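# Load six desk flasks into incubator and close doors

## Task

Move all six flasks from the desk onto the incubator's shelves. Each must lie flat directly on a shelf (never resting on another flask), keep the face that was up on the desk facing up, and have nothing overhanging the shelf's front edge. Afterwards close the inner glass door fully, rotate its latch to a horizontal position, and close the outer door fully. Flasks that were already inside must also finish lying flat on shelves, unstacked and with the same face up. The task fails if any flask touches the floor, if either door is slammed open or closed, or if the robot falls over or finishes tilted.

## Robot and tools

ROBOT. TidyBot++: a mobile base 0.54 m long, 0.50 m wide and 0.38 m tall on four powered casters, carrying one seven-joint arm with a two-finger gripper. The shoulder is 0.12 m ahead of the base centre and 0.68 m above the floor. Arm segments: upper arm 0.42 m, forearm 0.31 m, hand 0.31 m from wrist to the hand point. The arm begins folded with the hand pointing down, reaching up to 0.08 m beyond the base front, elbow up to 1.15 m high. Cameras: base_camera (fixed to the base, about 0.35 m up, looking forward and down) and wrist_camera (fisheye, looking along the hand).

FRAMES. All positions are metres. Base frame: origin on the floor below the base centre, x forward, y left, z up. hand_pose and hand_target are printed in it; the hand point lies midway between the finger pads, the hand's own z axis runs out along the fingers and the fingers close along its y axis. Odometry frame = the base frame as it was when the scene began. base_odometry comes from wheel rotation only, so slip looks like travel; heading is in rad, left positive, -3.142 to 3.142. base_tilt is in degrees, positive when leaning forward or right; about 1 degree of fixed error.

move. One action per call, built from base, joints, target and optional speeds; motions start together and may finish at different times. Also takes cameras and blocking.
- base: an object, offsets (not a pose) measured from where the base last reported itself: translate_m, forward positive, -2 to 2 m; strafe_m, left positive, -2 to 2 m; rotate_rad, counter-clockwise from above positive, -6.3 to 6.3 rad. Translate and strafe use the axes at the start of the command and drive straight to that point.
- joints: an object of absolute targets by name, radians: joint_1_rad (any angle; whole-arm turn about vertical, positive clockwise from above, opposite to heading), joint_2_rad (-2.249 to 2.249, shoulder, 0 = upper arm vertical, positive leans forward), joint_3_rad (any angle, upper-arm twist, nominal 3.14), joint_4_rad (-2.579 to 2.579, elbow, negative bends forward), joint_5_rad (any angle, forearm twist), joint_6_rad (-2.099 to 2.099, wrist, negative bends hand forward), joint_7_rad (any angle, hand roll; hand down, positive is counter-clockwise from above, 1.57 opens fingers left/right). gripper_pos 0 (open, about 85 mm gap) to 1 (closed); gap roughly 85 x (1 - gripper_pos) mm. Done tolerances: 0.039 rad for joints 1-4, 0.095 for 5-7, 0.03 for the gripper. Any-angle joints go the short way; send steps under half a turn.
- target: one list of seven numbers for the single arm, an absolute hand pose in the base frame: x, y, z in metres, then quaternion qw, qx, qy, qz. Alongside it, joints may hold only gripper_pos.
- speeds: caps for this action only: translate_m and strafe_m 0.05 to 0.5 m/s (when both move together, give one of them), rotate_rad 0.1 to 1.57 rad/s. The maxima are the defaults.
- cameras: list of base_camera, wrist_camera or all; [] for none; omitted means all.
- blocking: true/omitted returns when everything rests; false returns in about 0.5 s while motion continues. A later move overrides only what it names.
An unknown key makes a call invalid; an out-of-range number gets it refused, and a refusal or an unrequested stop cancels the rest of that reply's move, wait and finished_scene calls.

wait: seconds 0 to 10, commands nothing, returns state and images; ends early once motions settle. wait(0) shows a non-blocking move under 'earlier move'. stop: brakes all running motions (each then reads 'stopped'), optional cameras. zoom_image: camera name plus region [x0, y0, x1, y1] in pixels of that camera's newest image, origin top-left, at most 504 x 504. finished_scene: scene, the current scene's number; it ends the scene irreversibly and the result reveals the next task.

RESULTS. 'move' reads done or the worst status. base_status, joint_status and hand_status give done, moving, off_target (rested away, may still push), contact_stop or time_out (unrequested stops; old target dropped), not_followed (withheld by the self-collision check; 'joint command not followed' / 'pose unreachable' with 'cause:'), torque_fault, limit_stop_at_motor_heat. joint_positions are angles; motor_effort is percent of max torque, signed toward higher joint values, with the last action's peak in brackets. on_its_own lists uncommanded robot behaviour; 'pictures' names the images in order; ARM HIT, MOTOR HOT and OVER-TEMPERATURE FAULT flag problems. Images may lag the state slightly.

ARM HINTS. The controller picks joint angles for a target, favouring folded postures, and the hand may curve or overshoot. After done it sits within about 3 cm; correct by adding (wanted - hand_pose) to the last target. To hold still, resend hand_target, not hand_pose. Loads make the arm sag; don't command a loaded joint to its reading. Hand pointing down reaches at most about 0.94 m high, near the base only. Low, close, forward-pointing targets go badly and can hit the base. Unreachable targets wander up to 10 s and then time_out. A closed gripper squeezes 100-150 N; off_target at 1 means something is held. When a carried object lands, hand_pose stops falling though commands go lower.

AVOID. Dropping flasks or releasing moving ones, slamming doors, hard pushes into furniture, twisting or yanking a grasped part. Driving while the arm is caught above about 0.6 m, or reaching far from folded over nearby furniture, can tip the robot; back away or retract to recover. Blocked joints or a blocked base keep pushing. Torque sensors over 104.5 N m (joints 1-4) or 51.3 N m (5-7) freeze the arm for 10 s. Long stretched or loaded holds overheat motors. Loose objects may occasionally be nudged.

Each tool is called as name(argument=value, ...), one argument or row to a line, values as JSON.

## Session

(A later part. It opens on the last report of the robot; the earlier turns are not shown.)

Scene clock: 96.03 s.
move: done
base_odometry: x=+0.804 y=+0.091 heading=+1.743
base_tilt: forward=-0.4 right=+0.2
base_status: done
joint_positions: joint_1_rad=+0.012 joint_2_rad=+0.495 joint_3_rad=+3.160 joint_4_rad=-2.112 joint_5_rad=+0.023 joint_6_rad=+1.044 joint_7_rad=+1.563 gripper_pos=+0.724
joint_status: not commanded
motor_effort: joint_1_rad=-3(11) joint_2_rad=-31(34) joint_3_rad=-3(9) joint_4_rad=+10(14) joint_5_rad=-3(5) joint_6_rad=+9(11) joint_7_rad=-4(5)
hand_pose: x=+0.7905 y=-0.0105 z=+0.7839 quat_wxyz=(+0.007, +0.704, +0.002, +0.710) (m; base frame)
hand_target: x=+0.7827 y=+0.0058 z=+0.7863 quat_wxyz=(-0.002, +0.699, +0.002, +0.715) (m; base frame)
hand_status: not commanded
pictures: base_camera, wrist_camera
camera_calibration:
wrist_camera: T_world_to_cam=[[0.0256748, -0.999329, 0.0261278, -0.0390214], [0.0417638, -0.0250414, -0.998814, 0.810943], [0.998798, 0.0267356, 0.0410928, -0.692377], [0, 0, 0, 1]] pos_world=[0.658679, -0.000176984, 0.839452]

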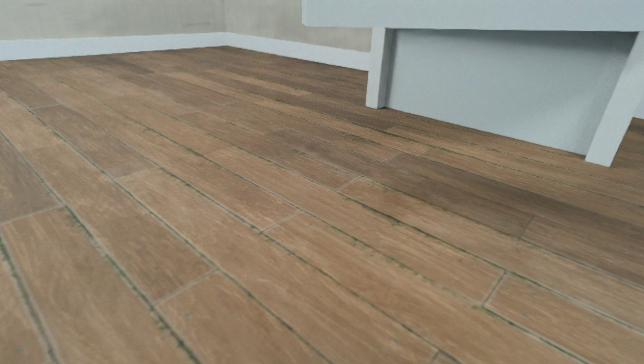

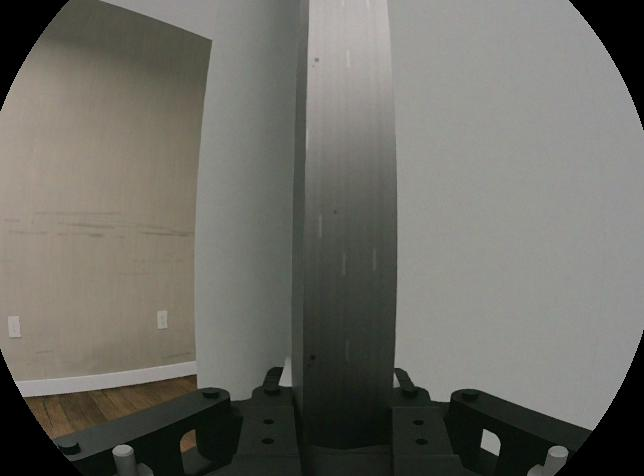

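move(
  base={"translate_m": -0.10,"strafe_m":-0.215,"rotate_rad":0.2},
  speeds={"translate_m":0.11,"rotate_rad":0.1},
  cameras=[],
)

move(
  base={"translate_m": -0.10,"strafe_m":-0.215,"rotate_rad":0.2},
  speeds={"translate_m":0.11,"rotate_rad":0.1},
  cameras=["base_camera"],
)

move(
  base={"translate_m": -0.10,"strafe_m":-0.215,"rotate_rad":0.2},
  speeds={"translate_m":0.11,"rotate_rad":0.1},
  cameras=[],
)

move(
  base={"translate_m": -0.10,"strafe_m":-0.215,"rotate_rad":0.2},
  speeds={"translate_m":0.11,"rotate_rad":0.1},
)

Scene clock: 102.33 s.
move: done
base_odometry: x=+1.033 y=+0.030 heading=+1.944
base_tilt: forward=-0.4 right=+0.2
base_status: done
joint_positions: joint_1_rad=+0.007 joint_2_rad=+0.492 joint_3_rad=+3.156 joint_4_rad=-2.117 joint_5_rad=+0.023 joint_6_rad=+1.045 joint_7_rad=+1.564 gripper_pos=+0.724
joint_status: not commanded
motor_effort: joint_1_rad=-2(10) joint_2_rad=-31(33) joint_3_rad=-2(8) joint_4_rad=+11(14) joint_5_rad=-3(4) joint_6_rad=+9(10) joint_7_rad=-4(5)
hand_pose: x=+0.7887 y=-0.0048 z=+0.7838 quat_wxyz=(+0.004, +0.705, +0.004, +0.709) (m; base frame)
hand_target: x=+0.7827 y=+0.0058 z=+0.7863 quat_wxyz=(-0.002, +0.699, +0.002, +0.715) (m; base frame)
hand_status: not commanded
pictures: none
No camera images: "cameras" was empty.

Scene clock: 105.10 s.
move: done
base_odometry: x=+1.270 y=+0.015 heading=+2.145
base_tilt: forward=-0.4 right=+0.2
base_status: done
joint_positions: joint_1_rad=+0.001 joint_2_rad=+0.489 joint_3_rad=+3.151 joint_4_rad=-2.121 joint_5_rad=+0.024 joint_6_rad=+1.045 joint_7_rad=+1.564 gripper_pos=+0.724
joint_status: not commanded
motor_effort: joint_1_rad=-2(8) joint_2_rad=-31(33) joint_3_rad=-1(7) joint_4_rad=+13(15) joint_5_rad=-3(5) joint_6_rad=+9(11) joint_7_rad=-4(5)
hand_pose: x=+0.7874 y=+0.0022 z=+0.7838 quat_wxyz=(+0.000, +0.705, +0.008, +0.709) (m; base frame)
hand_target: x=+0.7827 y=+0.0058 z=+0.7863 quat_wxyz=(-0.002, +0.699, +0.002, +0.715) (m; base frame)
hand_status: not commanded
pictures: base_camera

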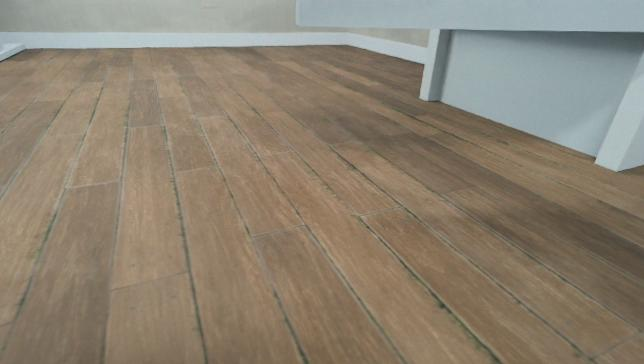

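Scene clock: 107.87 s.
move: done
base_odometry: x=+1.505 y=+0.048 heading=+2.345
base_tilt: forward=-0.4 right=+0.2
base_status: done
joint_positions: joint_1_rad=-0.006 joint_2_rad=+0.488 joint_3_rad=+3.146 joint_4_rad=-2.123 joint_5_rad=+0.027 joint_6_rad=+1.045 joint_7_rad=+1.565 gripper_pos=+0.724
joint_status: not commanded
motor_effort: joint_1_rad=+1(7) joint_2_rad=-32(33) joint_3_rad=+0(6) joint_4_rad=+13(15) joint_5_rad=-4(6) joint_6_rad=+10(12) joint_7_rad=-4(5)
hand_pose: x=+0.7865 y=+0.0103 z=+0.7838 quat_wxyz=(-0.006, +0.705, +0.013, +0.709) (m; base frame)
hand_target: x=+0.7827 y=+0.0058 z=+0.7863 quat_wxyz=(-0.002, +0.699, +0.002, +0.715) (m; base frame)
hand_status: not commanded
pictures: none
No camera images: "cameras" was empty.

Scene clock: 110.63 s.
move: done
base_odometry: x=+1.729 y=+0.127 heading=+2.546
base_tilt: forward=-0.4 right=+0.2
base_status: done
joint_positions: joint_1_rad=-0.013 joint_2_rad=+0.486 joint_3_rad=+3.141 joint_4_rad=-2.125 joint_5_rad=+0.031 joint_6_rad=+1.046 joint_7_rad=+1.565 gripper_pos=+0.724
joint_status: not commanded
motor_effort: joint_1_rad=+0(6) joint_2_rad=-32(33) joint_3_rad=+0(5) joint_4_rad=+14(16) joint_5_rad=-4(7) joint_6_rad=+11(11) joint_7_rad=-4(4)
hand_pose: x=+0.7855 y=+0.0190 z=+0.7838 quat_wxyz=(-0.011, +0.705, +0.018, +0.709) (m; base frame)
hand_target: x=+0.7827 y=+0.0058 z=+0.7863 quat_wxyz=(-0.002, +0.699, +0.002, +0.715) (m; base frame)
hand_status: not commanded
pictures: base_camera, wrist_camera
camera_calibration:
wrist_camera: T_world_to_cam=[[0.0746774, -0.996959, 0.0222817, -0.0449393], [0.0391461, -0.0193961, -0.999045, 0.813825], [0.996439, 0.0754784, 0.0375786, -0.684453], [0, 0, 0, 1]] pos_world=[0.653514, 0.0226438, 0.83977]

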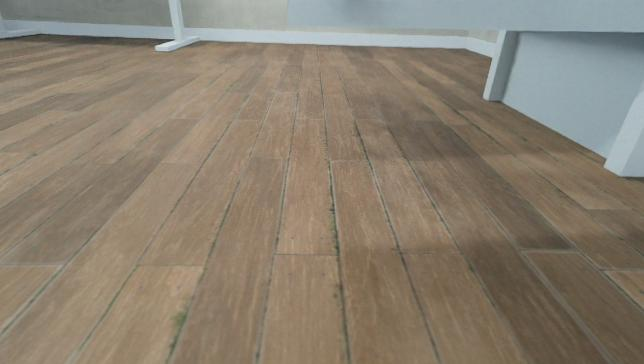

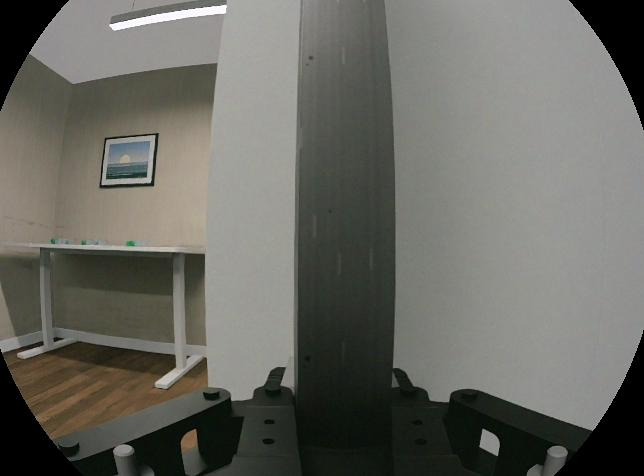

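move(
  joints={"gripper_pos":0},
)

move(
  base={"translate_m": -0.3},
)

Scene clock: 114.37 s.
move: done
base_odometry: x=+1.729 y=+0.127 heading=+2.546
base_tilt: forward=-0.4 right=+0.2
base_status: not commanded
joint_positions: joint_1_rad=-0.013 joint_2_rad=+0.486 joint_3_rad=+3.141 joint_4_rad=-2.125 joint_5_rad=+0.022 joint_6_rad=+1.049 joint_7_rad=+1.565 gripper_pos=+0.000
joint_status: all done
motor_effort: joint_1_rad=-1(1) joint_2_rad=-30(33) joint_3_rad=+0(0) joint_4_rad=+14(15) joint_5_rad=+0(4) joint_6_rad=+8(11) joint_7_rad=-1(4)
hand_pose: x=+0.7856 y=+0.0165 z=+0.7850 quat_wxyz=(-0.010, +0.704, +0.013, +0.710) (m; base frame)
hand_target: x=+0.7827 y=+0.0058 z=+0.7863 quat_wxyz=(-0.002, +0.699, +0.002, +0.715) (m; base frame)
hand_status: not commanded
pictures: base_camera, wrist_camera
camera_calibration:
wrist_camera: T_world_to_cam=[[0.0664176, -0.997637, 0.0175605, -0.0372569], [0.0425385, -0.0147523, -0.998986, 0.812161], [0.996885, 0.0670973, 0.0414582, -0.687577], [0, 0, 0, 1]] pos_world=[0.653361, 0.0209469, 0.840498]

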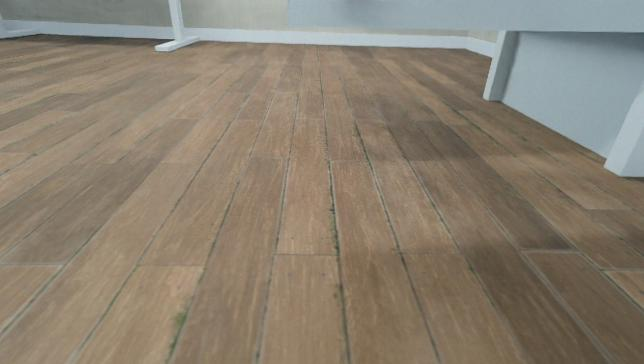

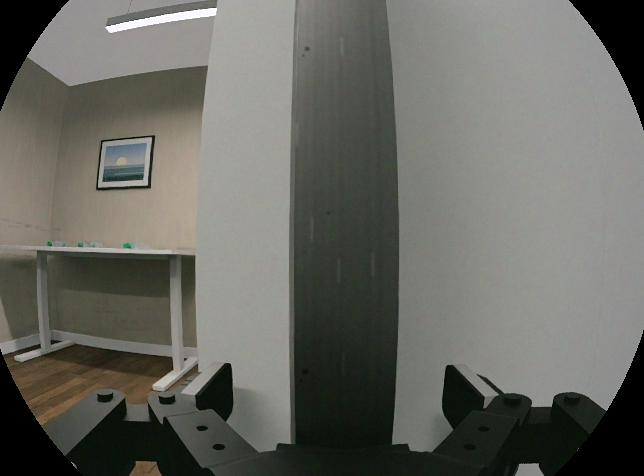

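Scene clock: 116.17 s.
move: done
base_odometry: x=+1.977 y=-0.041 heading=+2.547
base_tilt: forward=-0.4 right=+0.2
base_status: done
joint_positions: joint_1_rad=-0.013 joint_2_rad=+0.484 joint_3_rad=+3.141 joint_4_rad=-2.127 joint_5_rad=+0.022 joint_6_rad=+1.049 joint_7_rad=+1.565 gripper_pos=+0.000
joint_status: not commanded
motor_effort: joint_1_rad=-1(2) joint_2_rad=-30(33) joint_3_rad=+0(1) joint_4_rad=+14(16) joint_5_rad=+0(1) joint_6_rad=+8(9) joint_7_rad=-1(1)
hand_pose: x=+0.7850 y=+0.0164 z=+0.7862 quat_wxyz=(-0.010, +0.704, +0.013, +0.710) (m; base frame)
hand_target: x=+0.7827 y=+0.0058 z=+0.7863 quat_wxyz=(-0.002, +0.699, +0.002, +0.715) (m; base frame)
hand_status: not commanded
pictures: base_camera, wrist_camera
camera_calibration:
wrist_camera: T_world_to_cam=[[0.0663931, -0.997637, 0.0176607, -0.0373979], [0.0440438, -0.0147523, -0.998921, 0.812251], [0.996821, 0.0670993, 0.0429603, -0.688142], [0, 0, 0, 1]] pos_world=[0.652663, 0.0208469, 0.841598]

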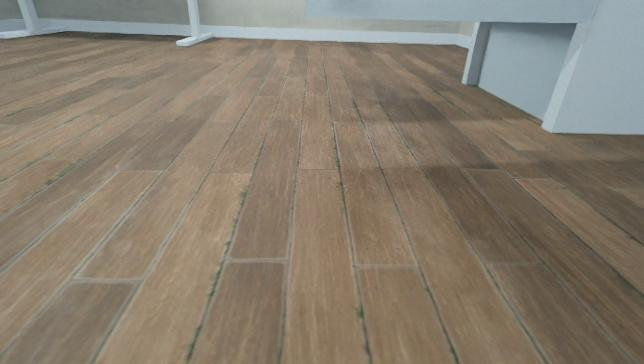

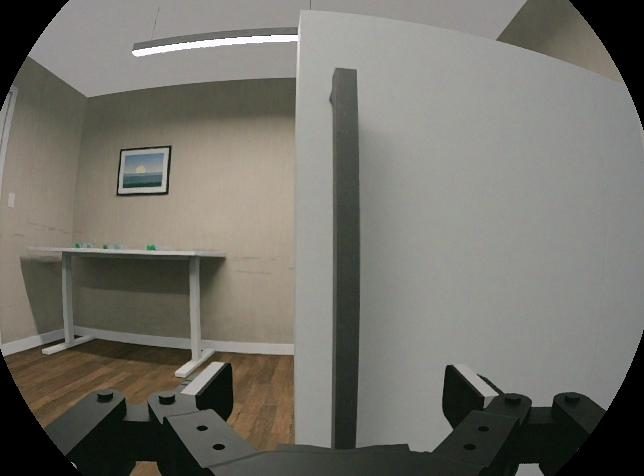

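move(
  base={"strafe_m": 1.0},
  cameras=[],
)

move(
  base={"translate_m": 1.63},
  cameras=[],
)

move(
  base={"rotate_rad": -1.607},
)

Scene clock: 123.67 s.
move: done
base_odometry: x=+1.417 y=-0.870 heading=+2.548
base_tilt: forward=-0.4 right=+0.2
base_status: done
joint_positions: joint_1_rad=-0.011 joint_2_rad=+0.484 joint_3_rad=+3.141 joint_4_rad=-2.127 joint_5_rad=+0.022 joint_6_rad=+1.049 joint_7_rad=+1.565 gripper_pos=+0.000
joint_status: not commanded
motor_effort: joint_1_rad=-1(4) joint_2_rad=-30(31) joint_3_rad=+0(2) joint_4_rad=+14(14) joint_5_rad=+1(1) joint_6_rad=+8(9) joint_7_rad=-1(1)
hand_pose: x=+0.7850 y=+0.0149 z=+0.7862 quat_wxyz=(-0.009, +0.704, +0.012, +0.710) (m; base frame)
hand_target: x=+0.7827 y=+0.0058 z=+0.7863 quat_wxyz=(-0.002, +0.699, +0.002, +0.715) (m; base frame)
hand_status: not commanded
pictures: none
No camera images: "cameras" was empty.

Scene clock: 127.77 s.
move: done
base_odometry: x=+0.066 y=+0.042 heading=+2.548
base_tilt: forward=-0.4 right=+0.2
base_status: done
joint_positions: joint_1_rad=-0.011 joint_2_rad=+0.484 joint_3_rad=+3.141 joint_4_rad=-2.127 joint_5_rad=+0.022 joint_6_rad=+1.049 joint_7_rad=+1.565 gripper_pos=+0.000
joint_status: not commanded
motor_effort: joint_1_rad=+0(2) joint_2_rad=-30(32) joint_3_rad=+0(1) joint_4_rad=+13(15) joint_5_rad=+0(1) joint_6_rad=+8(9) joint_7_rad=-1(1)
hand_pose: x=+0.7850 y=+0.0149 z=+0.7863 quat_wxyz=(-0.009, +0.704, +0.012, +0.710) (m; base frame)
hand_target: x=+0.7827 y=+0.0058 z=+0.7863 quat_wxyz=(-0.002, +0.699, +0.002, +0.715) (m; base frame)
hand_status: not commanded
pictures: none
No camera images: "cameras" was empty.

Scene clock: 130.13 s.
move: done
base_odometry: x=+0.066 y=+0.042 heading=+0.941
base_tilt: forward=-0.4 right=+0.2
base_status: done
joint_positions: joint_1_rad=+0.001 joint_2_rad=+0.484 joint_3_rad=+3.147 joint_4_rad=-2.127 joint_5_rad=+0.022 joint_6_rad=+1.049 joint_7_rad=+1.565 gripper_pos=+0.000
joint_status: not commanded
motor_effort: joint_1_rad=+0(6) joint_2_rad=-30(32) joint_3_rad=+0(3) joint_4_rad=+14(14) joint_5_rad=+0(2) joint_6_rad=+8(9) joint_7_rad=-1(1)
hand_pose: x=+0.7852 y=+0.0038 z=+0.7863 quat_wxyz=(-0.002, +0.704, +0.007, +0.710) (m; base frame)
hand_target: x=+0.7827 y=+0.0058 z=+0.7863 quat_wxyz=(-0.002, +0.699, +0.002, +0.715) (m; base frame)
hand_status: not commanded
pictures: base_camera, wrist_camera
camera_calibration:
wrist_camera: T_world_to_cam=[[0.0470271, -0.998683, 0.0205156, -0.0370539], [0.043897, -0.0184523, -0.998866, 0.812162], [0.997929, 0.0478744, 0.0429715, -0.688401], [0, 0, 0, 1]] pos_world=[0.653066, 0.0109379, 0.841583]

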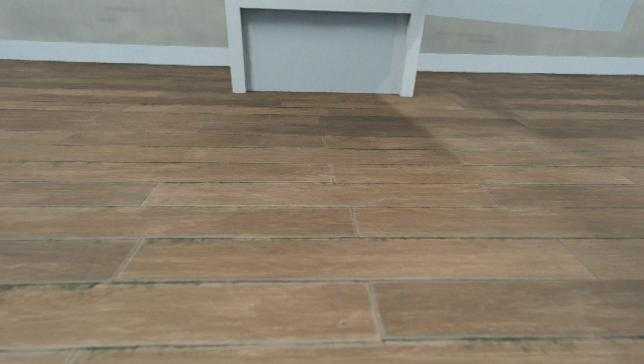

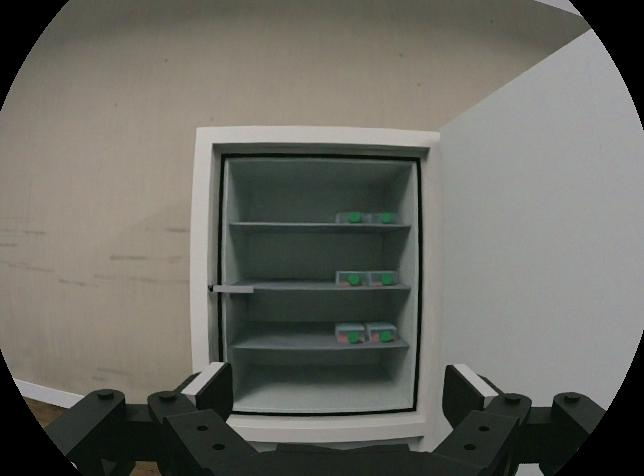

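zoom_image(
  camera="wrist_camera",
  region=[180, 110, 460, 450],
)

Scaled by 1.482.

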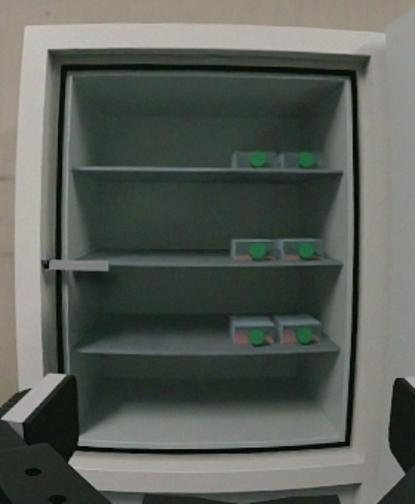

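move(
  base={"translate_m": 0.45, "strafe_m":0.2},
)

zoom_image(
  camera="wrist_camera",
  region=[100, 100, 440, 460],
)

Scene clock: 137.33 s.
move: done
base_odometry: x=+0.170 y=+0.524 heading=+0.941
base_tilt: forward=-0.4 right=+0.2
base_status: done
joint_positions: joint_1_rad=+0.000 joint_2_rad=+0.483 joint_3_rad=+3.147 joint_4_rad=-2.127 joint_5_rad=+0.022 joint_6_rad=+1.049 joint_7_rad=+1.565 gripper_pos=+0.000
joint_status: not commanded
motor_effort: joint_1_rad=-1(2) joint_2_rad=-30(32) joint_3_rad=+0(1) joint_4_rad=+14(15) joint_5_rad=+1(1) joint_6_rad=+8(9) joint_7_rad=-1(1)
hand_pose: x=+0.7852 y=+0.0042 z=+0.7863 quat_wxyz=(-0.002, +0.704, +0.007, +0.711) (m; base frame)
hand_target: x=+0.7827 y=+0.0058 z=+0.7863 quat_wxyz=(-0.002, +0.699, +0.002, +0.715) (m; base frame)
hand_status: not commanded
pictures: base_camera, wrist_camera
camera_calibration:
wrist_camera: T_world_to_cam=[[0.0477273, -0.998649, 0.0205542, -0.0371414], [0.0440147, -0.018455, -0.99886, 0.812193], [0.99789, 0.0485776, 0.0430745, -0.688391], [0, 0, 0, 1]] pos_world=[0.652963, 0.0113382, 0.841683]

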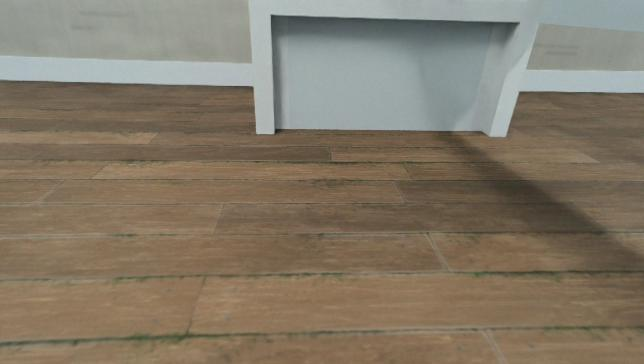

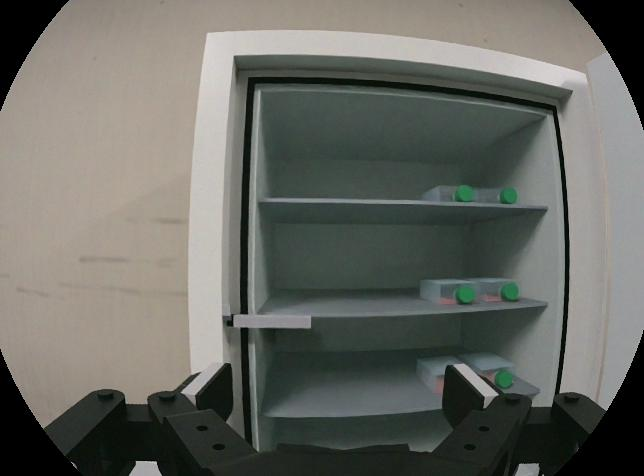

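Scaled by 1.400.

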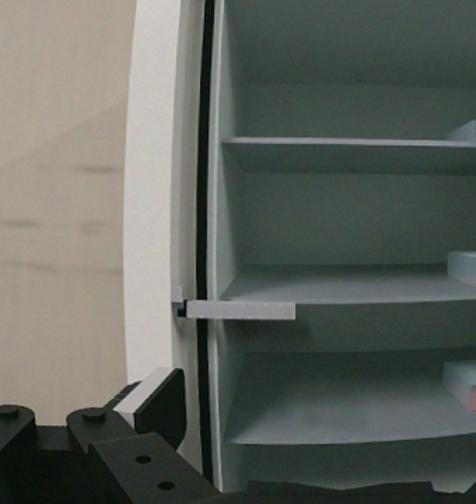

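move(
  joints={"joint_2_rad":0.819,"joint_4_rad":-2.19,"joint_6_rad":1.45,"gripper_pos":0.95},
  base={"translate_m": 0.36, "strafe_m":0.06},
  speeds={"translate_m":0.2},
)

Scene clock: 147.47 s.
move: done
base_odometry: x=+0.333 y=+0.851 heading=+0.941
base_tilt: forward=-0.4 right=+0.2
base_status: done
joint_positions: joint_1_rad=+0.000 joint_2_rad=+0.792 joint_3_rad=+3.147 joint_4_rad=-2.168 joint_5_rad=+0.022 joint_6_rad=+1.404 joint_7_rad=+1.565 gripper_pos=+0.950
joint_status: all done
motor_effort: joint_1_rad=+1(3) joint_2_rad=-34(37) joint_3_rad=+0(1) joint_4_rad=+8(15) joint_5_rad=+1(1) joint_6_rad=+8(10) joint_7_rad=-1(1)
hand_pose: x=+0.7866 y=+0.0054 z=+0.6728 quat_wxyz=(-0.006, +0.702, +0.007, +0.712) (m; base frame)
hand_target: x=+0.7792 y=+0.0058 z=+0.6612 quat_wxyz=(-0.002, +0.703, +0.003, +0.711) (m; base frame)
hand_status: not commanded
pictures: base_camera, wrist_camera
camera_calibration:
wrist_camera: T_world_to_cam=[[0.0512355, -0.998575, 0.0149118, -0.0327289], [0.0494536, -0.0123763, -0.9987, 0.694269], [0.997461, 0.0519063, 0.048749, -0.688454], [0, 0, 0, 1]] pos_world=[0.654049, 0.0116454, 0.727416]

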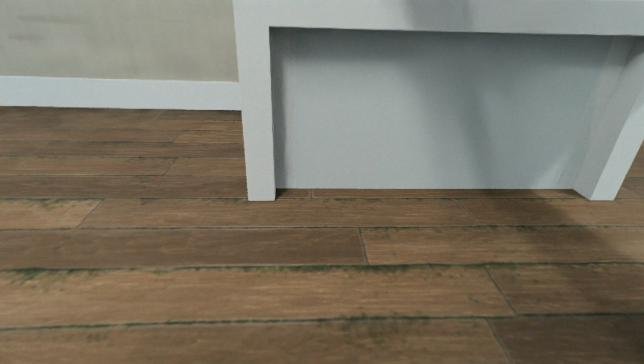

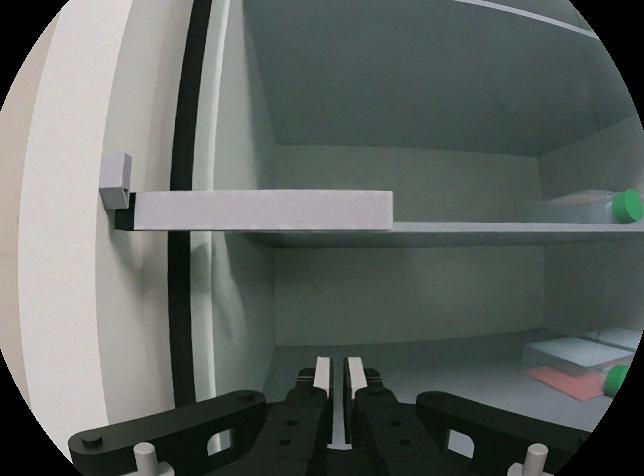

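move(
  base={"translate_m": 0.06},
  speeds={"translate_m":0.1},
)

move(
  joints={"joint_2_rad":0.676,"joint_4_rad":-2.18,"joint_6_rad":1.305},
)

move(
  joints={"joint_2_rad":0.542,"joint_4_rad":-2.155,"joint_6_rad":1.146},
)

Scene clock: 157.07 s.
move: done
base_odometry: x=+0.368 y=+0.899 heading=+0.941
base_tilt: forward=-0.4 right=+0.2
base_status: done
joint_positions: joint_1_rad=+0.000 joint_2_rad=+0.773 joint_3_rad=+3.146 joint_4_rad=-2.269 joint_5_rad=+0.022 joint_6_rad=+1.475 joint_7_rad=+1.565 gripper_pos=+0.950
joint_status: not commanded
motor_effort: joint_1_rad=-2(3) joint_2_rad=-25(35) joint_3_rad=+0(1) joint_4_rad=+25(29) joint_5_rad=+1(2) joint_6_rad=+2(9) joint_7_rad=-1(1)
hand_pose: x=+0.7553 y=+0.0059 z=+0.6714 quat_wxyz=(-0.007, +0.706, +0.006, +0.708) (m; base frame)
hand_target: x=+0.7792 y=+0.0058 z=+0.6612 quat_wxyz=(-0.002, +0.703, +0.003, +0.711) (m; base frame)
hand_status: not commanded
pictures: base_camera, wrist_camera
camera_calibration:
wrist_camera: T_world_to_cam=[[0.0519989, -0.998572, 0.0122317, -0.0293862], [0.0376253, -0.0102806, -0.999239, 0.703636], [0.997938, 0.0524196, 0.037037, -0.64972], [0, 0, 0, 1]] pos_world=[0.623434, 0.0119476, 0.727523]

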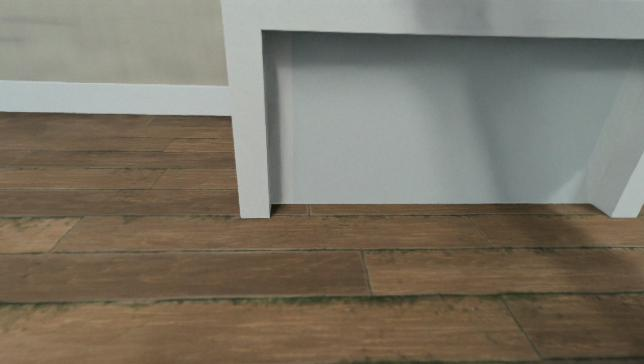

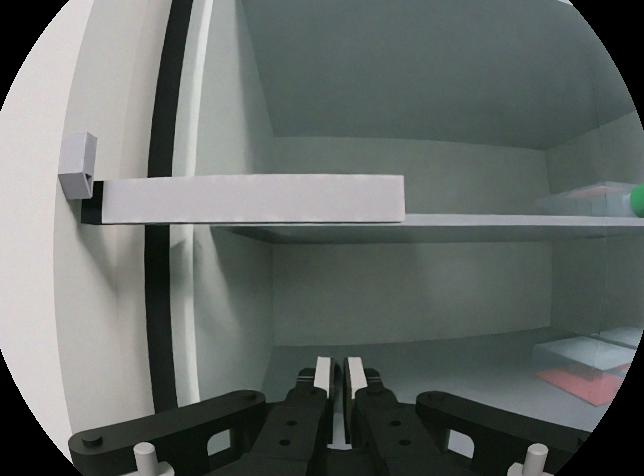

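Scene clock: 158.10 s.
move: off_target
base_odometry: x=+0.368 y=+0.899 heading=+0.941
base_tilt: forward=-0.4 right=+0.2
base_status: not commanded
joint_positions: joint_1_rad=+0.000 joint_2_rad=+0.694 joint_3_rad=+3.146 joint_4_rad=-2.269 joint_5_rad=+0.022 joint_6_rad=+1.320 joint_7_rad=+1.565 gripper_pos=+0.950
joint_status: joint_4_rad off_target (ended at -2.269, target -2.180); the others done
motor_effort: joint_1_rad=+0(3) joint_2_rad=-32(33) joint_3_rad=+1(1) joint_4_rad=+25(29) joint_5_rad=+0(1) joint_6_rad=+11(11) joint_7_rad=-1(1)
hand_pose: x=+0.7545 y=+0.0055 z=+0.6735 quat_wxyz=(-0.006, +0.732, +0.007, +0.681) (m; base frame)
hand_target: x=+0.7820 y=+0.0058 z=+0.7146 quat_wxyz=(-0.002, +0.700, +0.002, +0.714) (m; base frame)
hand_status: not commanded
pictures: base_camera, wrist_camera
camera_calibration:
wrist_camera: T_world_to_cam=[[0.0519632, -0.998587, 0.011114, -0.0288845], [-0.0375433, -0.0130745, -0.999209, 0.762507], [0.997943, 0.0515049, -0.0381696, -0.598367], [0, 0, 0, 1]] pos_world=[0.627264, 0.0119445, 0.739386]

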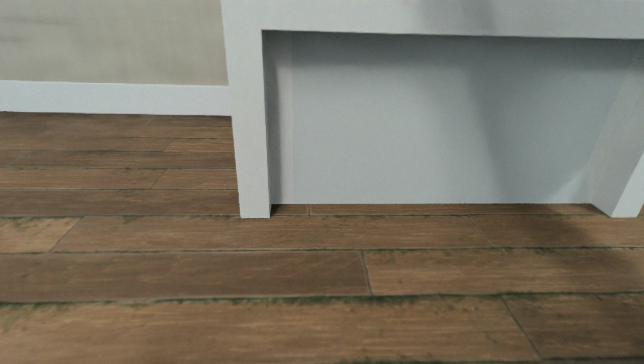

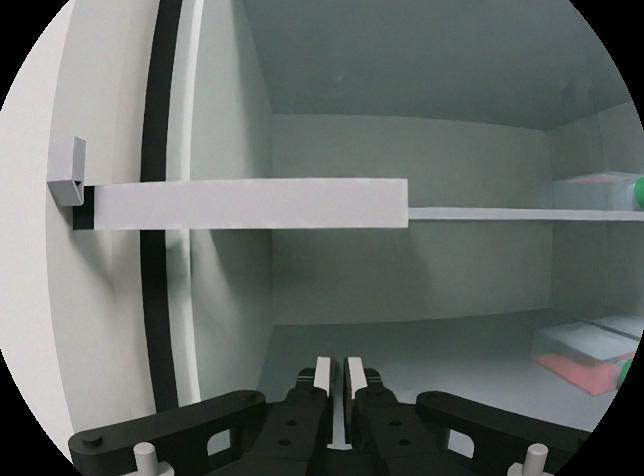

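Scene clock: 159.17 s.
move: off_target
base_odometry: x=+0.368 y=+0.899 heading=+0.941
base_tilt: forward=-0.4 right=+0.2
base_status: not commanded
joint_positions: joint_1_rad=+0.000 joint_2_rad=+0.592 joint_3_rad=+3.146 joint_4_rad=-2.252 joint_5_rad=+0.021 joint_6_rad=+1.122 joint_7_rad=+1.565 gripper_pos=+0.950
joint_status: joint_2_rad off_target (ended at +0.592, target +0.542); joint_4_rad off_target (ended at -2.252, target -2.155); the others done
motor_effort: joint_1_rad=-2(3) joint_2_rad=-38(38) joint_3_rad=-1(2) joint_4_rad=+26(27) joint_5_rad=+1(2) joint_6_rad=+15(17) joint_7_rad=-1(1)
hand_pose: x=+0.7536 y=+0.0049 z=+0.6833 quat_wxyz=(-0.004, +0.759, +0.007, +0.651) (m; base frame)
hand_target: x=+0.7825 y=+0.0058 z=+0.7646 quat_wxyz=(-0.002, +0.700, +0.002, +0.714) (m; base frame)
hand_status: not commanded
pictures: base_camera, wrist_camera
camera_calibration:
wrist_camera: T_world_to_cam=[[0.0510673, -0.998641, 0.0104344, -0.0284707], [-0.117163, -0.0163666, -0.992978, 0.828057], [0.991799, 0.0494862, -0.11784, -0.537931], [0, 0, 0, 1]] pos_world=[0.631991, 0.0117406, 0.759149]

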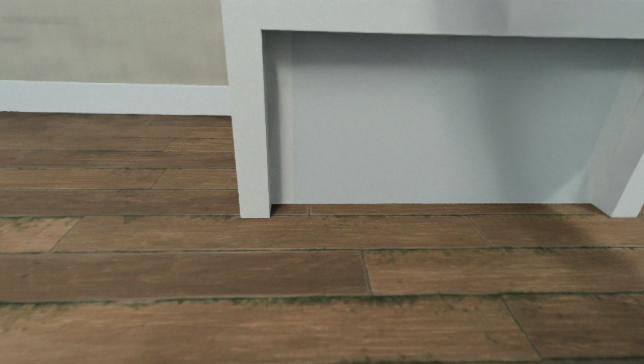

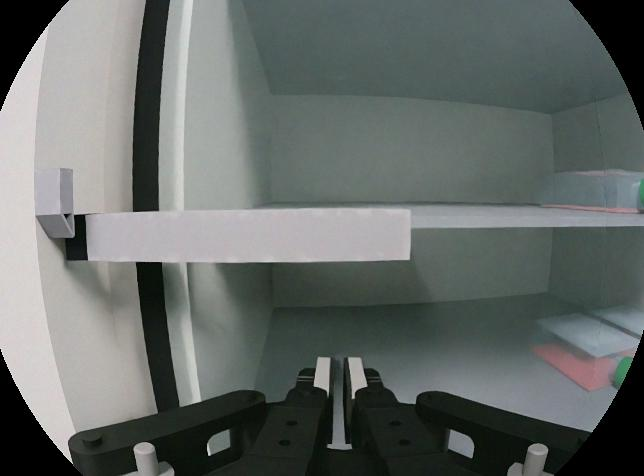

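move(
  base={"translate_m": -0.04},
  speeds={"translate_m":0.1},
)

Scene clock: 161.80 s.
move: done
base_odometry: x=+0.344 y=+0.866 heading=+0.941
base_tilt: forward=-0.4 right=+0.2
base_status: done
joint_positions: joint_1_rad=+0.000 joint_2_rad=+0.553 joint_3_rad=+3.146 joint_4_rad=-2.165 joint_5_rad=+0.021 joint_6_rad=+1.128 joint_7_rad=+1.565 gripper_pos=+0.950
joint_status: not commanded
on_its_own: joint_2_rad moved -0.039 to your old target +0.542; joint_4_rad moved +0.087 to your old target -2.155
motor_effort: joint_1_rad=-1(3) joint_2_rad=-32(39) joint_3_rad=+0(1) joint_4_rad=+13(26) joint_5_rad=+0(1) joint_6_rad=+9(16) joint_7_rad=-1(1)
hand_pose: x=+0.7804 y=+0.0049 z=+0.7474 quat_wxyz=(-0.004, +0.714, +0.007, +0.700) (m; base frame)
hand_target: x=+0.7825 y=+0.0058 z=+0.7646 quat_wxyz=(-0.002, +0.700, +0.002, +0.714) (m; base frame)
hand_status: not commanded
pictures: base_camera, wrist_camera
camera_calibration:
wrist_camera: T_world_to_cam=[[0.0495326, -0.998621, 0.0173919, -0.0344896], [0.0150996, -0.0166625, -0.999747, 0.796662], [0.998658, 0.0497827, 0.0142535, -0.661034], [0, 0, 0, 1]] pos_world=[0.649827, 0.0117404, 0.806482]

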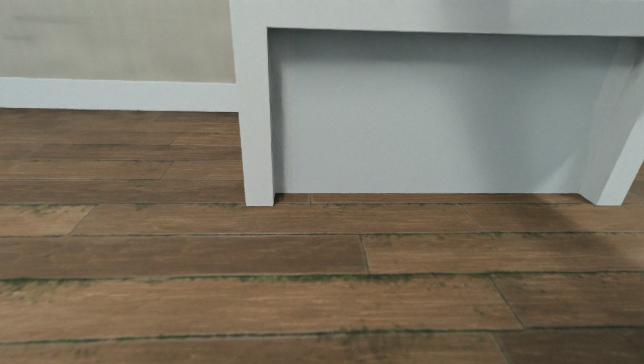

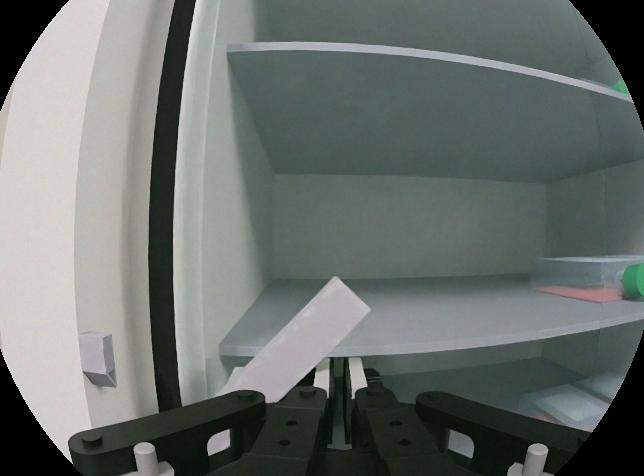

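move(
  joints={"joint_2_rad":0.420,"joint_4_rad":-2.107,"joint_6_rad":0.976,"joint_1_rad":-0.04},
)

move(
  joints={"joint_1_rad":-0.13},
)

Scene clock: 164.90 s.
move: done
base_odometry: x=+0.344 y=+0.866 heading=+0.941
base_tilt: forward=-0.4 right=+0.2
base_status: not commanded
joint_positions: joint_1_rad=-0.021 joint_2_rad=+0.418 joint_3_rad=+3.146 joint_4_rad=-2.119 joint_5_rad=+0.021 joint_6_rad=+1.011 joint_7_rad=+1.565 gripper_pos=+0.950
joint_status: all done
motor_effort: joint_1_rad=-1(2) joint_2_rad=-29(34) joint_3_rad=+0(1) joint_4_rad=+15(16) joint_5_rad=+0(2) joint_6_rad=+8(10) joint_7_rad=-1(1)
hand_pose: x=+0.7791 y=+0.0179 z=+0.8218 quat_wxyz=(-0.010, +0.691, +0.015, +0.723) (m; base frame)
hand_target: x=+0.7825 y=+0.0277 z=+0.8153 quat_wxyz=(-0.014, +0.700, +0.014, +0.714) (m; base frame)
hand_status: not commanded
pictures: base_camera, wrist_camera
camera_calibration:
wrist_camera: T_world_to_cam=[[0.0671497, -0.997497, 0.0221477, -0.0403365], [0.0797195, -0.016763, -0.996676, 0.818461], [0.994553, 0.0686921, 0.0783943, -0.711304], [0, 0, 0, 1]] pos_world=[0.644891, 0.0223452, 0.872397]

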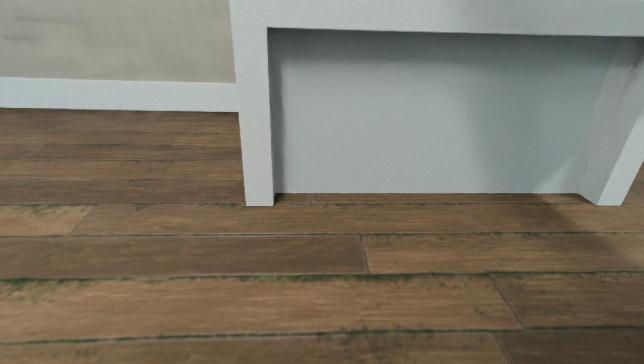

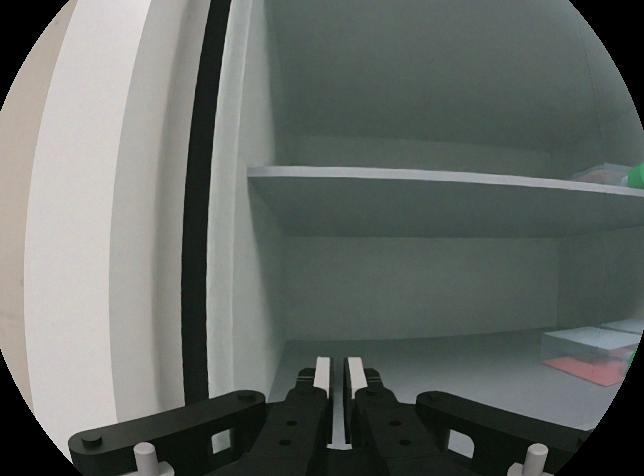

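Scene clock: 165.80 s.
move: done
base_odometry: x=+0.344 y=+0.866 heading=+0.941
base_tilt: forward=-0.4 right=+0.2
base_status: not commanded
joint_positions: joint_1_rad=-0.121 joint_2_rad=+0.418 joint_3_rad=+3.144 joint_4_rad=-2.119 joint_5_rad=+0.021 joint_6_rad=+1.011 joint_7_rad=+1.565 gripper_pos=+0.950
joint_status: all done
motor_effort: joint_1_rad=+0(4) joint_2_rad=-29(29) joint_3_rad=+0(2) joint_4_rad=+15(15) joint_5_rad=+0(1) joint_6_rad=+8(9) joint_7_rad=-1(1)
hand_pose: x=+0.7737 y=+0.0856 z=+0.8217 quat_wxyz=(-0.047, +0.689, +0.050, +0.721) (m; base frame)
hand_target: x=+0.7773 y=+0.0872 z=+0.8153 quat_wxyz=(-0.046, +0.699, +0.045, +0.713) (m; base frame)
hand_status: not commanded
pictures: base_camera, wrist_camera
camera_calibration:
wrist_camera: T_world_to_cam=[[0.169342, -0.98533, 0.0211743, -0.0518898], [0.0806517, -0.00755788, -0.996714, 0.818406], [0.982252, 0.170493, 0.0781887, -0.709653], [0, 0, 0, 1]] pos_world=[0.639839, 0.0760477, 0.872302]

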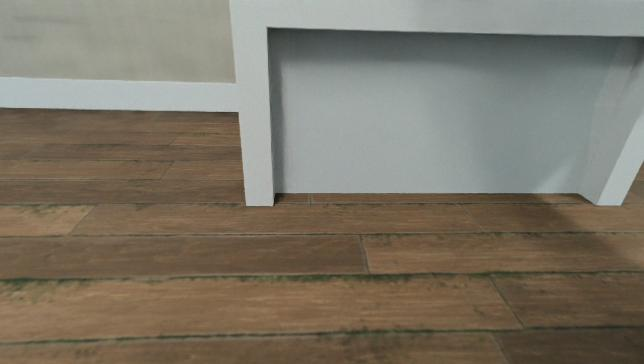

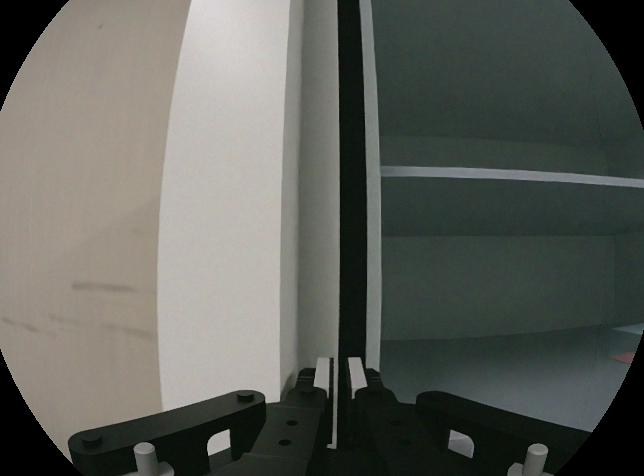

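move(
  base={"translate_m": -0.15},
)

Scene clock: 168.90 s.
move: done
base_odometry: x=+0.256 y=+0.745 heading=+0.941
base_tilt: forward=-0.4 right=+0.2
base_status: done
joint_positions: joint_1_rad=-0.122 joint_2_rad=+0.414 joint_3_rad=+3.144 joint_4_rad=-2.118 joint_5_rad=+0.021 joint_6_rad=+1.008 joint_7_rad=+1.565 gripper_pos=+0.950
joint_status: not commanded
motor_effort: joint_1_rad=+0(4) joint_2_rad=-29(32) joint_3_rad=+0(2) joint_4_rad=+15(17) joint_5_rad=+0(1) joint_6_rad=+8(9) joint_7_rad=-1(1)
hand_pose: x=+0.7737 y=+0.0863 z=+0.8241 quat_wxyz=(-0.048, +0.688, +0.050, +0.722) (m; base frame)
hand_target: x=+0.7773 y=+0.0872 z=+0.8153 quat_wxyz=(-0.046, +0.699, +0.045, +0.713) (m; base frame)
hand_status: not commanded
pictures: base_camera, wrist_camera
camera_calibration:
wrist_camera: T_world_to_cam=[[0.170317, -0.985159, 0.0213123, -0.0520661], [0.0832462, -0.00716595, -0.996503, 0.818647], [0.981867, 0.171495, 0.0807902, -0.711825], [0, 0, 0, 1]] pos_world=[0.639636, 0.0766477, 0.874403]

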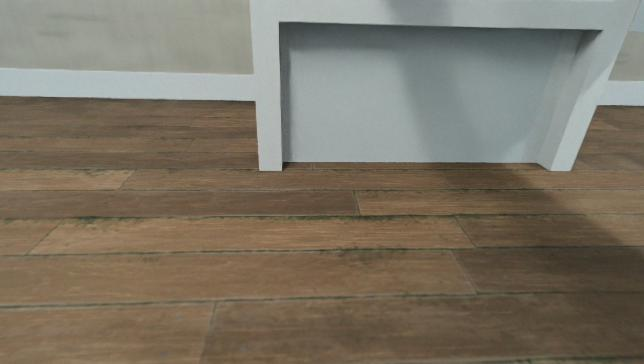

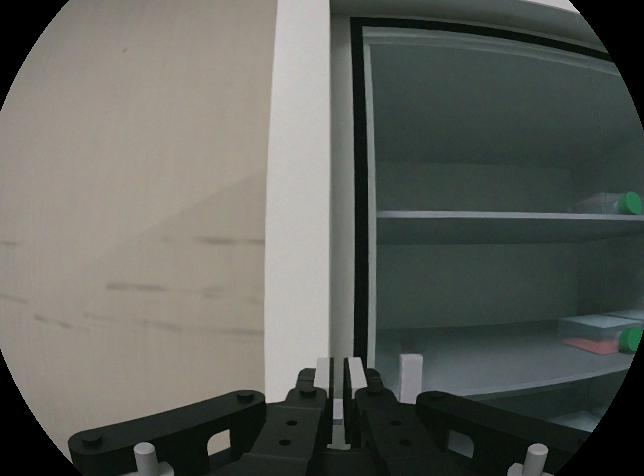

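move(
  base={"strafe_m": 0.046},
  joints={"joint_1_rad":0.0,"joint_2_rad":0.542,"joint_4_rad":-2.155,"joint_6_rad":1.146,"gripper_pos":0.2},
)

Scene clock: 175.43 s.
move: done
base_odometry: x=+0.218 y=+0.772 heading=+0.941
base_tilt: forward=-0.4 right=+0.2
base_status: done
joint_positions: joint_1_rad=-0.012 joint_2_rad=+0.518 joint_3_rad=+3.143 joint_4_rad=-2.134 joint_5_rad=+0.021 joint_6_rad=+1.102 joint_7_rad=+1.565 gripper_pos=+0.200
joint_status: all done
motor_effort: joint_1_rad=-1(5) joint_2_rad=-31(33) joint_3_rad=+0(3) joint_4_rad=+14(16) joint_5_rad=+0(2) joint_6_rad=+8(9) joint_7_rad=-1(1)
hand_pose: x=+0.7861 y=+0.0149 z=+0.7766 quat_wxyz=(-0.009, +0.700, +0.012, +0.714) (m; base frame)
hand_target: x=+0.7825 y=+0.0011 z=+0.7646 quat_wxyz=(+0.000, +0.700, +0.000, +0.714) (m; base frame)
hand_status: not commanded
pictures: base_camera, wrist_camera
camera_calibration:
wrist_camera: T_world_to_cam=[[0.0637087, -0.997807, 0.0179819, -0.0369424], [0.0556097, -0.0144411, -0.998348, 0.792992], [0.996418, 0.0646034, 0.0545677, -0.69743], [0, 0, 0, 1]] pos_world=[0.653187, 0.0196467, 0.830404]

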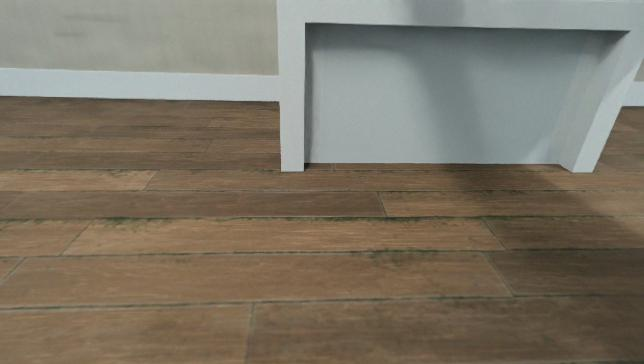

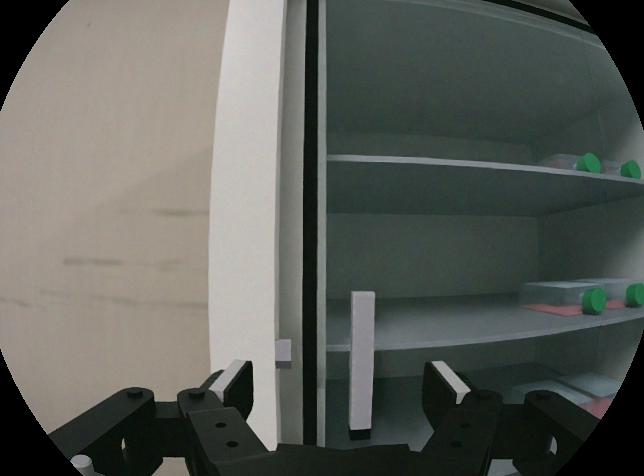

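move(
  base={"translate_m":0.155,"strafe_m": -0.012},
  speeds={"translate_m":0.1},
  joints={"joint_2_rad":0.609,"joint_4_rad":-2.168,"joint_6_rad":1.225,"gripper_pos":0.2},
)

Scene clock: 180.70 s.
move: off_target
base_odometry: x=+0.319 y=+0.890 heading=+0.941
base_tilt: forward=-0.4 right=+0.2
base_status: done
joint_positions: joint_1_rad=-0.012 joint_2_rad=+0.548 joint_3_rad=+3.138 joint_4_rad=-2.236 joint_5_rad=+0.021 joint_6_rad=+1.235 joint_7_rad=+1.565 gripper_pos=+0.200
joint_status: joint_2_rad off_target (ended at +0.548, target +0.609); joint_4_rad off_target (ended at -2.236, target -2.168); the others done
motor_effort: joint_1_rad=+1(3) joint_2_rad=-20(34) joint_3_rad=+2(4) joint_4_rad=+27(31) joint_5_rad=-3(5) joint_6_rad=+3(9) joint_7_rad=+0(1)
hand_pose: x=+0.7590 y=+0.0172 z=+0.7533 quat_wxyz=(-0.013, +0.699, +0.012, +0.715) (m; base frame)
hand_target: x=+0.7830 y=+0.0011 z=+0.7391 quat_wxyz=(+0.000, +0.700, +0.000, +0.714) (m; base frame)
hand_status: not commanded
pictures: base_camera, wrist_camera
camera_calibration:
wrist_camera: T_world_to_cam=[[0.0688016, -0.997543, 0.013226, -0.0327467], [0.0561312, -0.00936569, -0.998379, 0.770777], [0.99605, 0.0694325, 0.0553489, -0.669718], [0, 0, 0, 1]] pos_world=[0.626061, 0.0210528, 0.807029]

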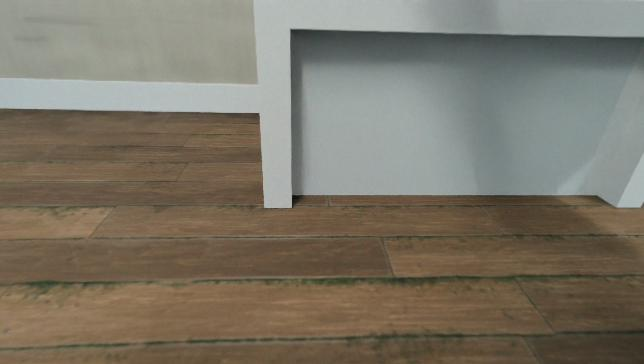

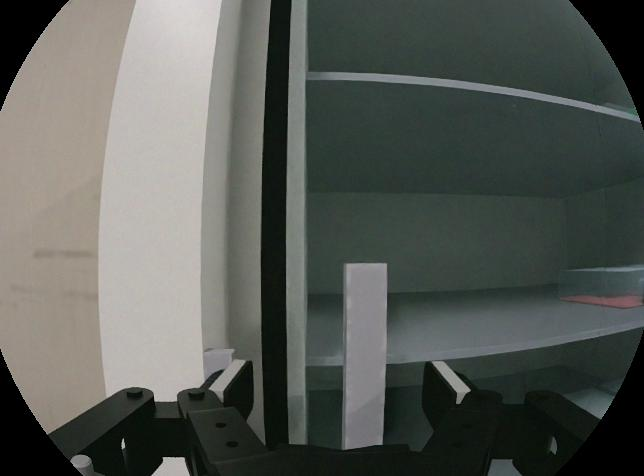

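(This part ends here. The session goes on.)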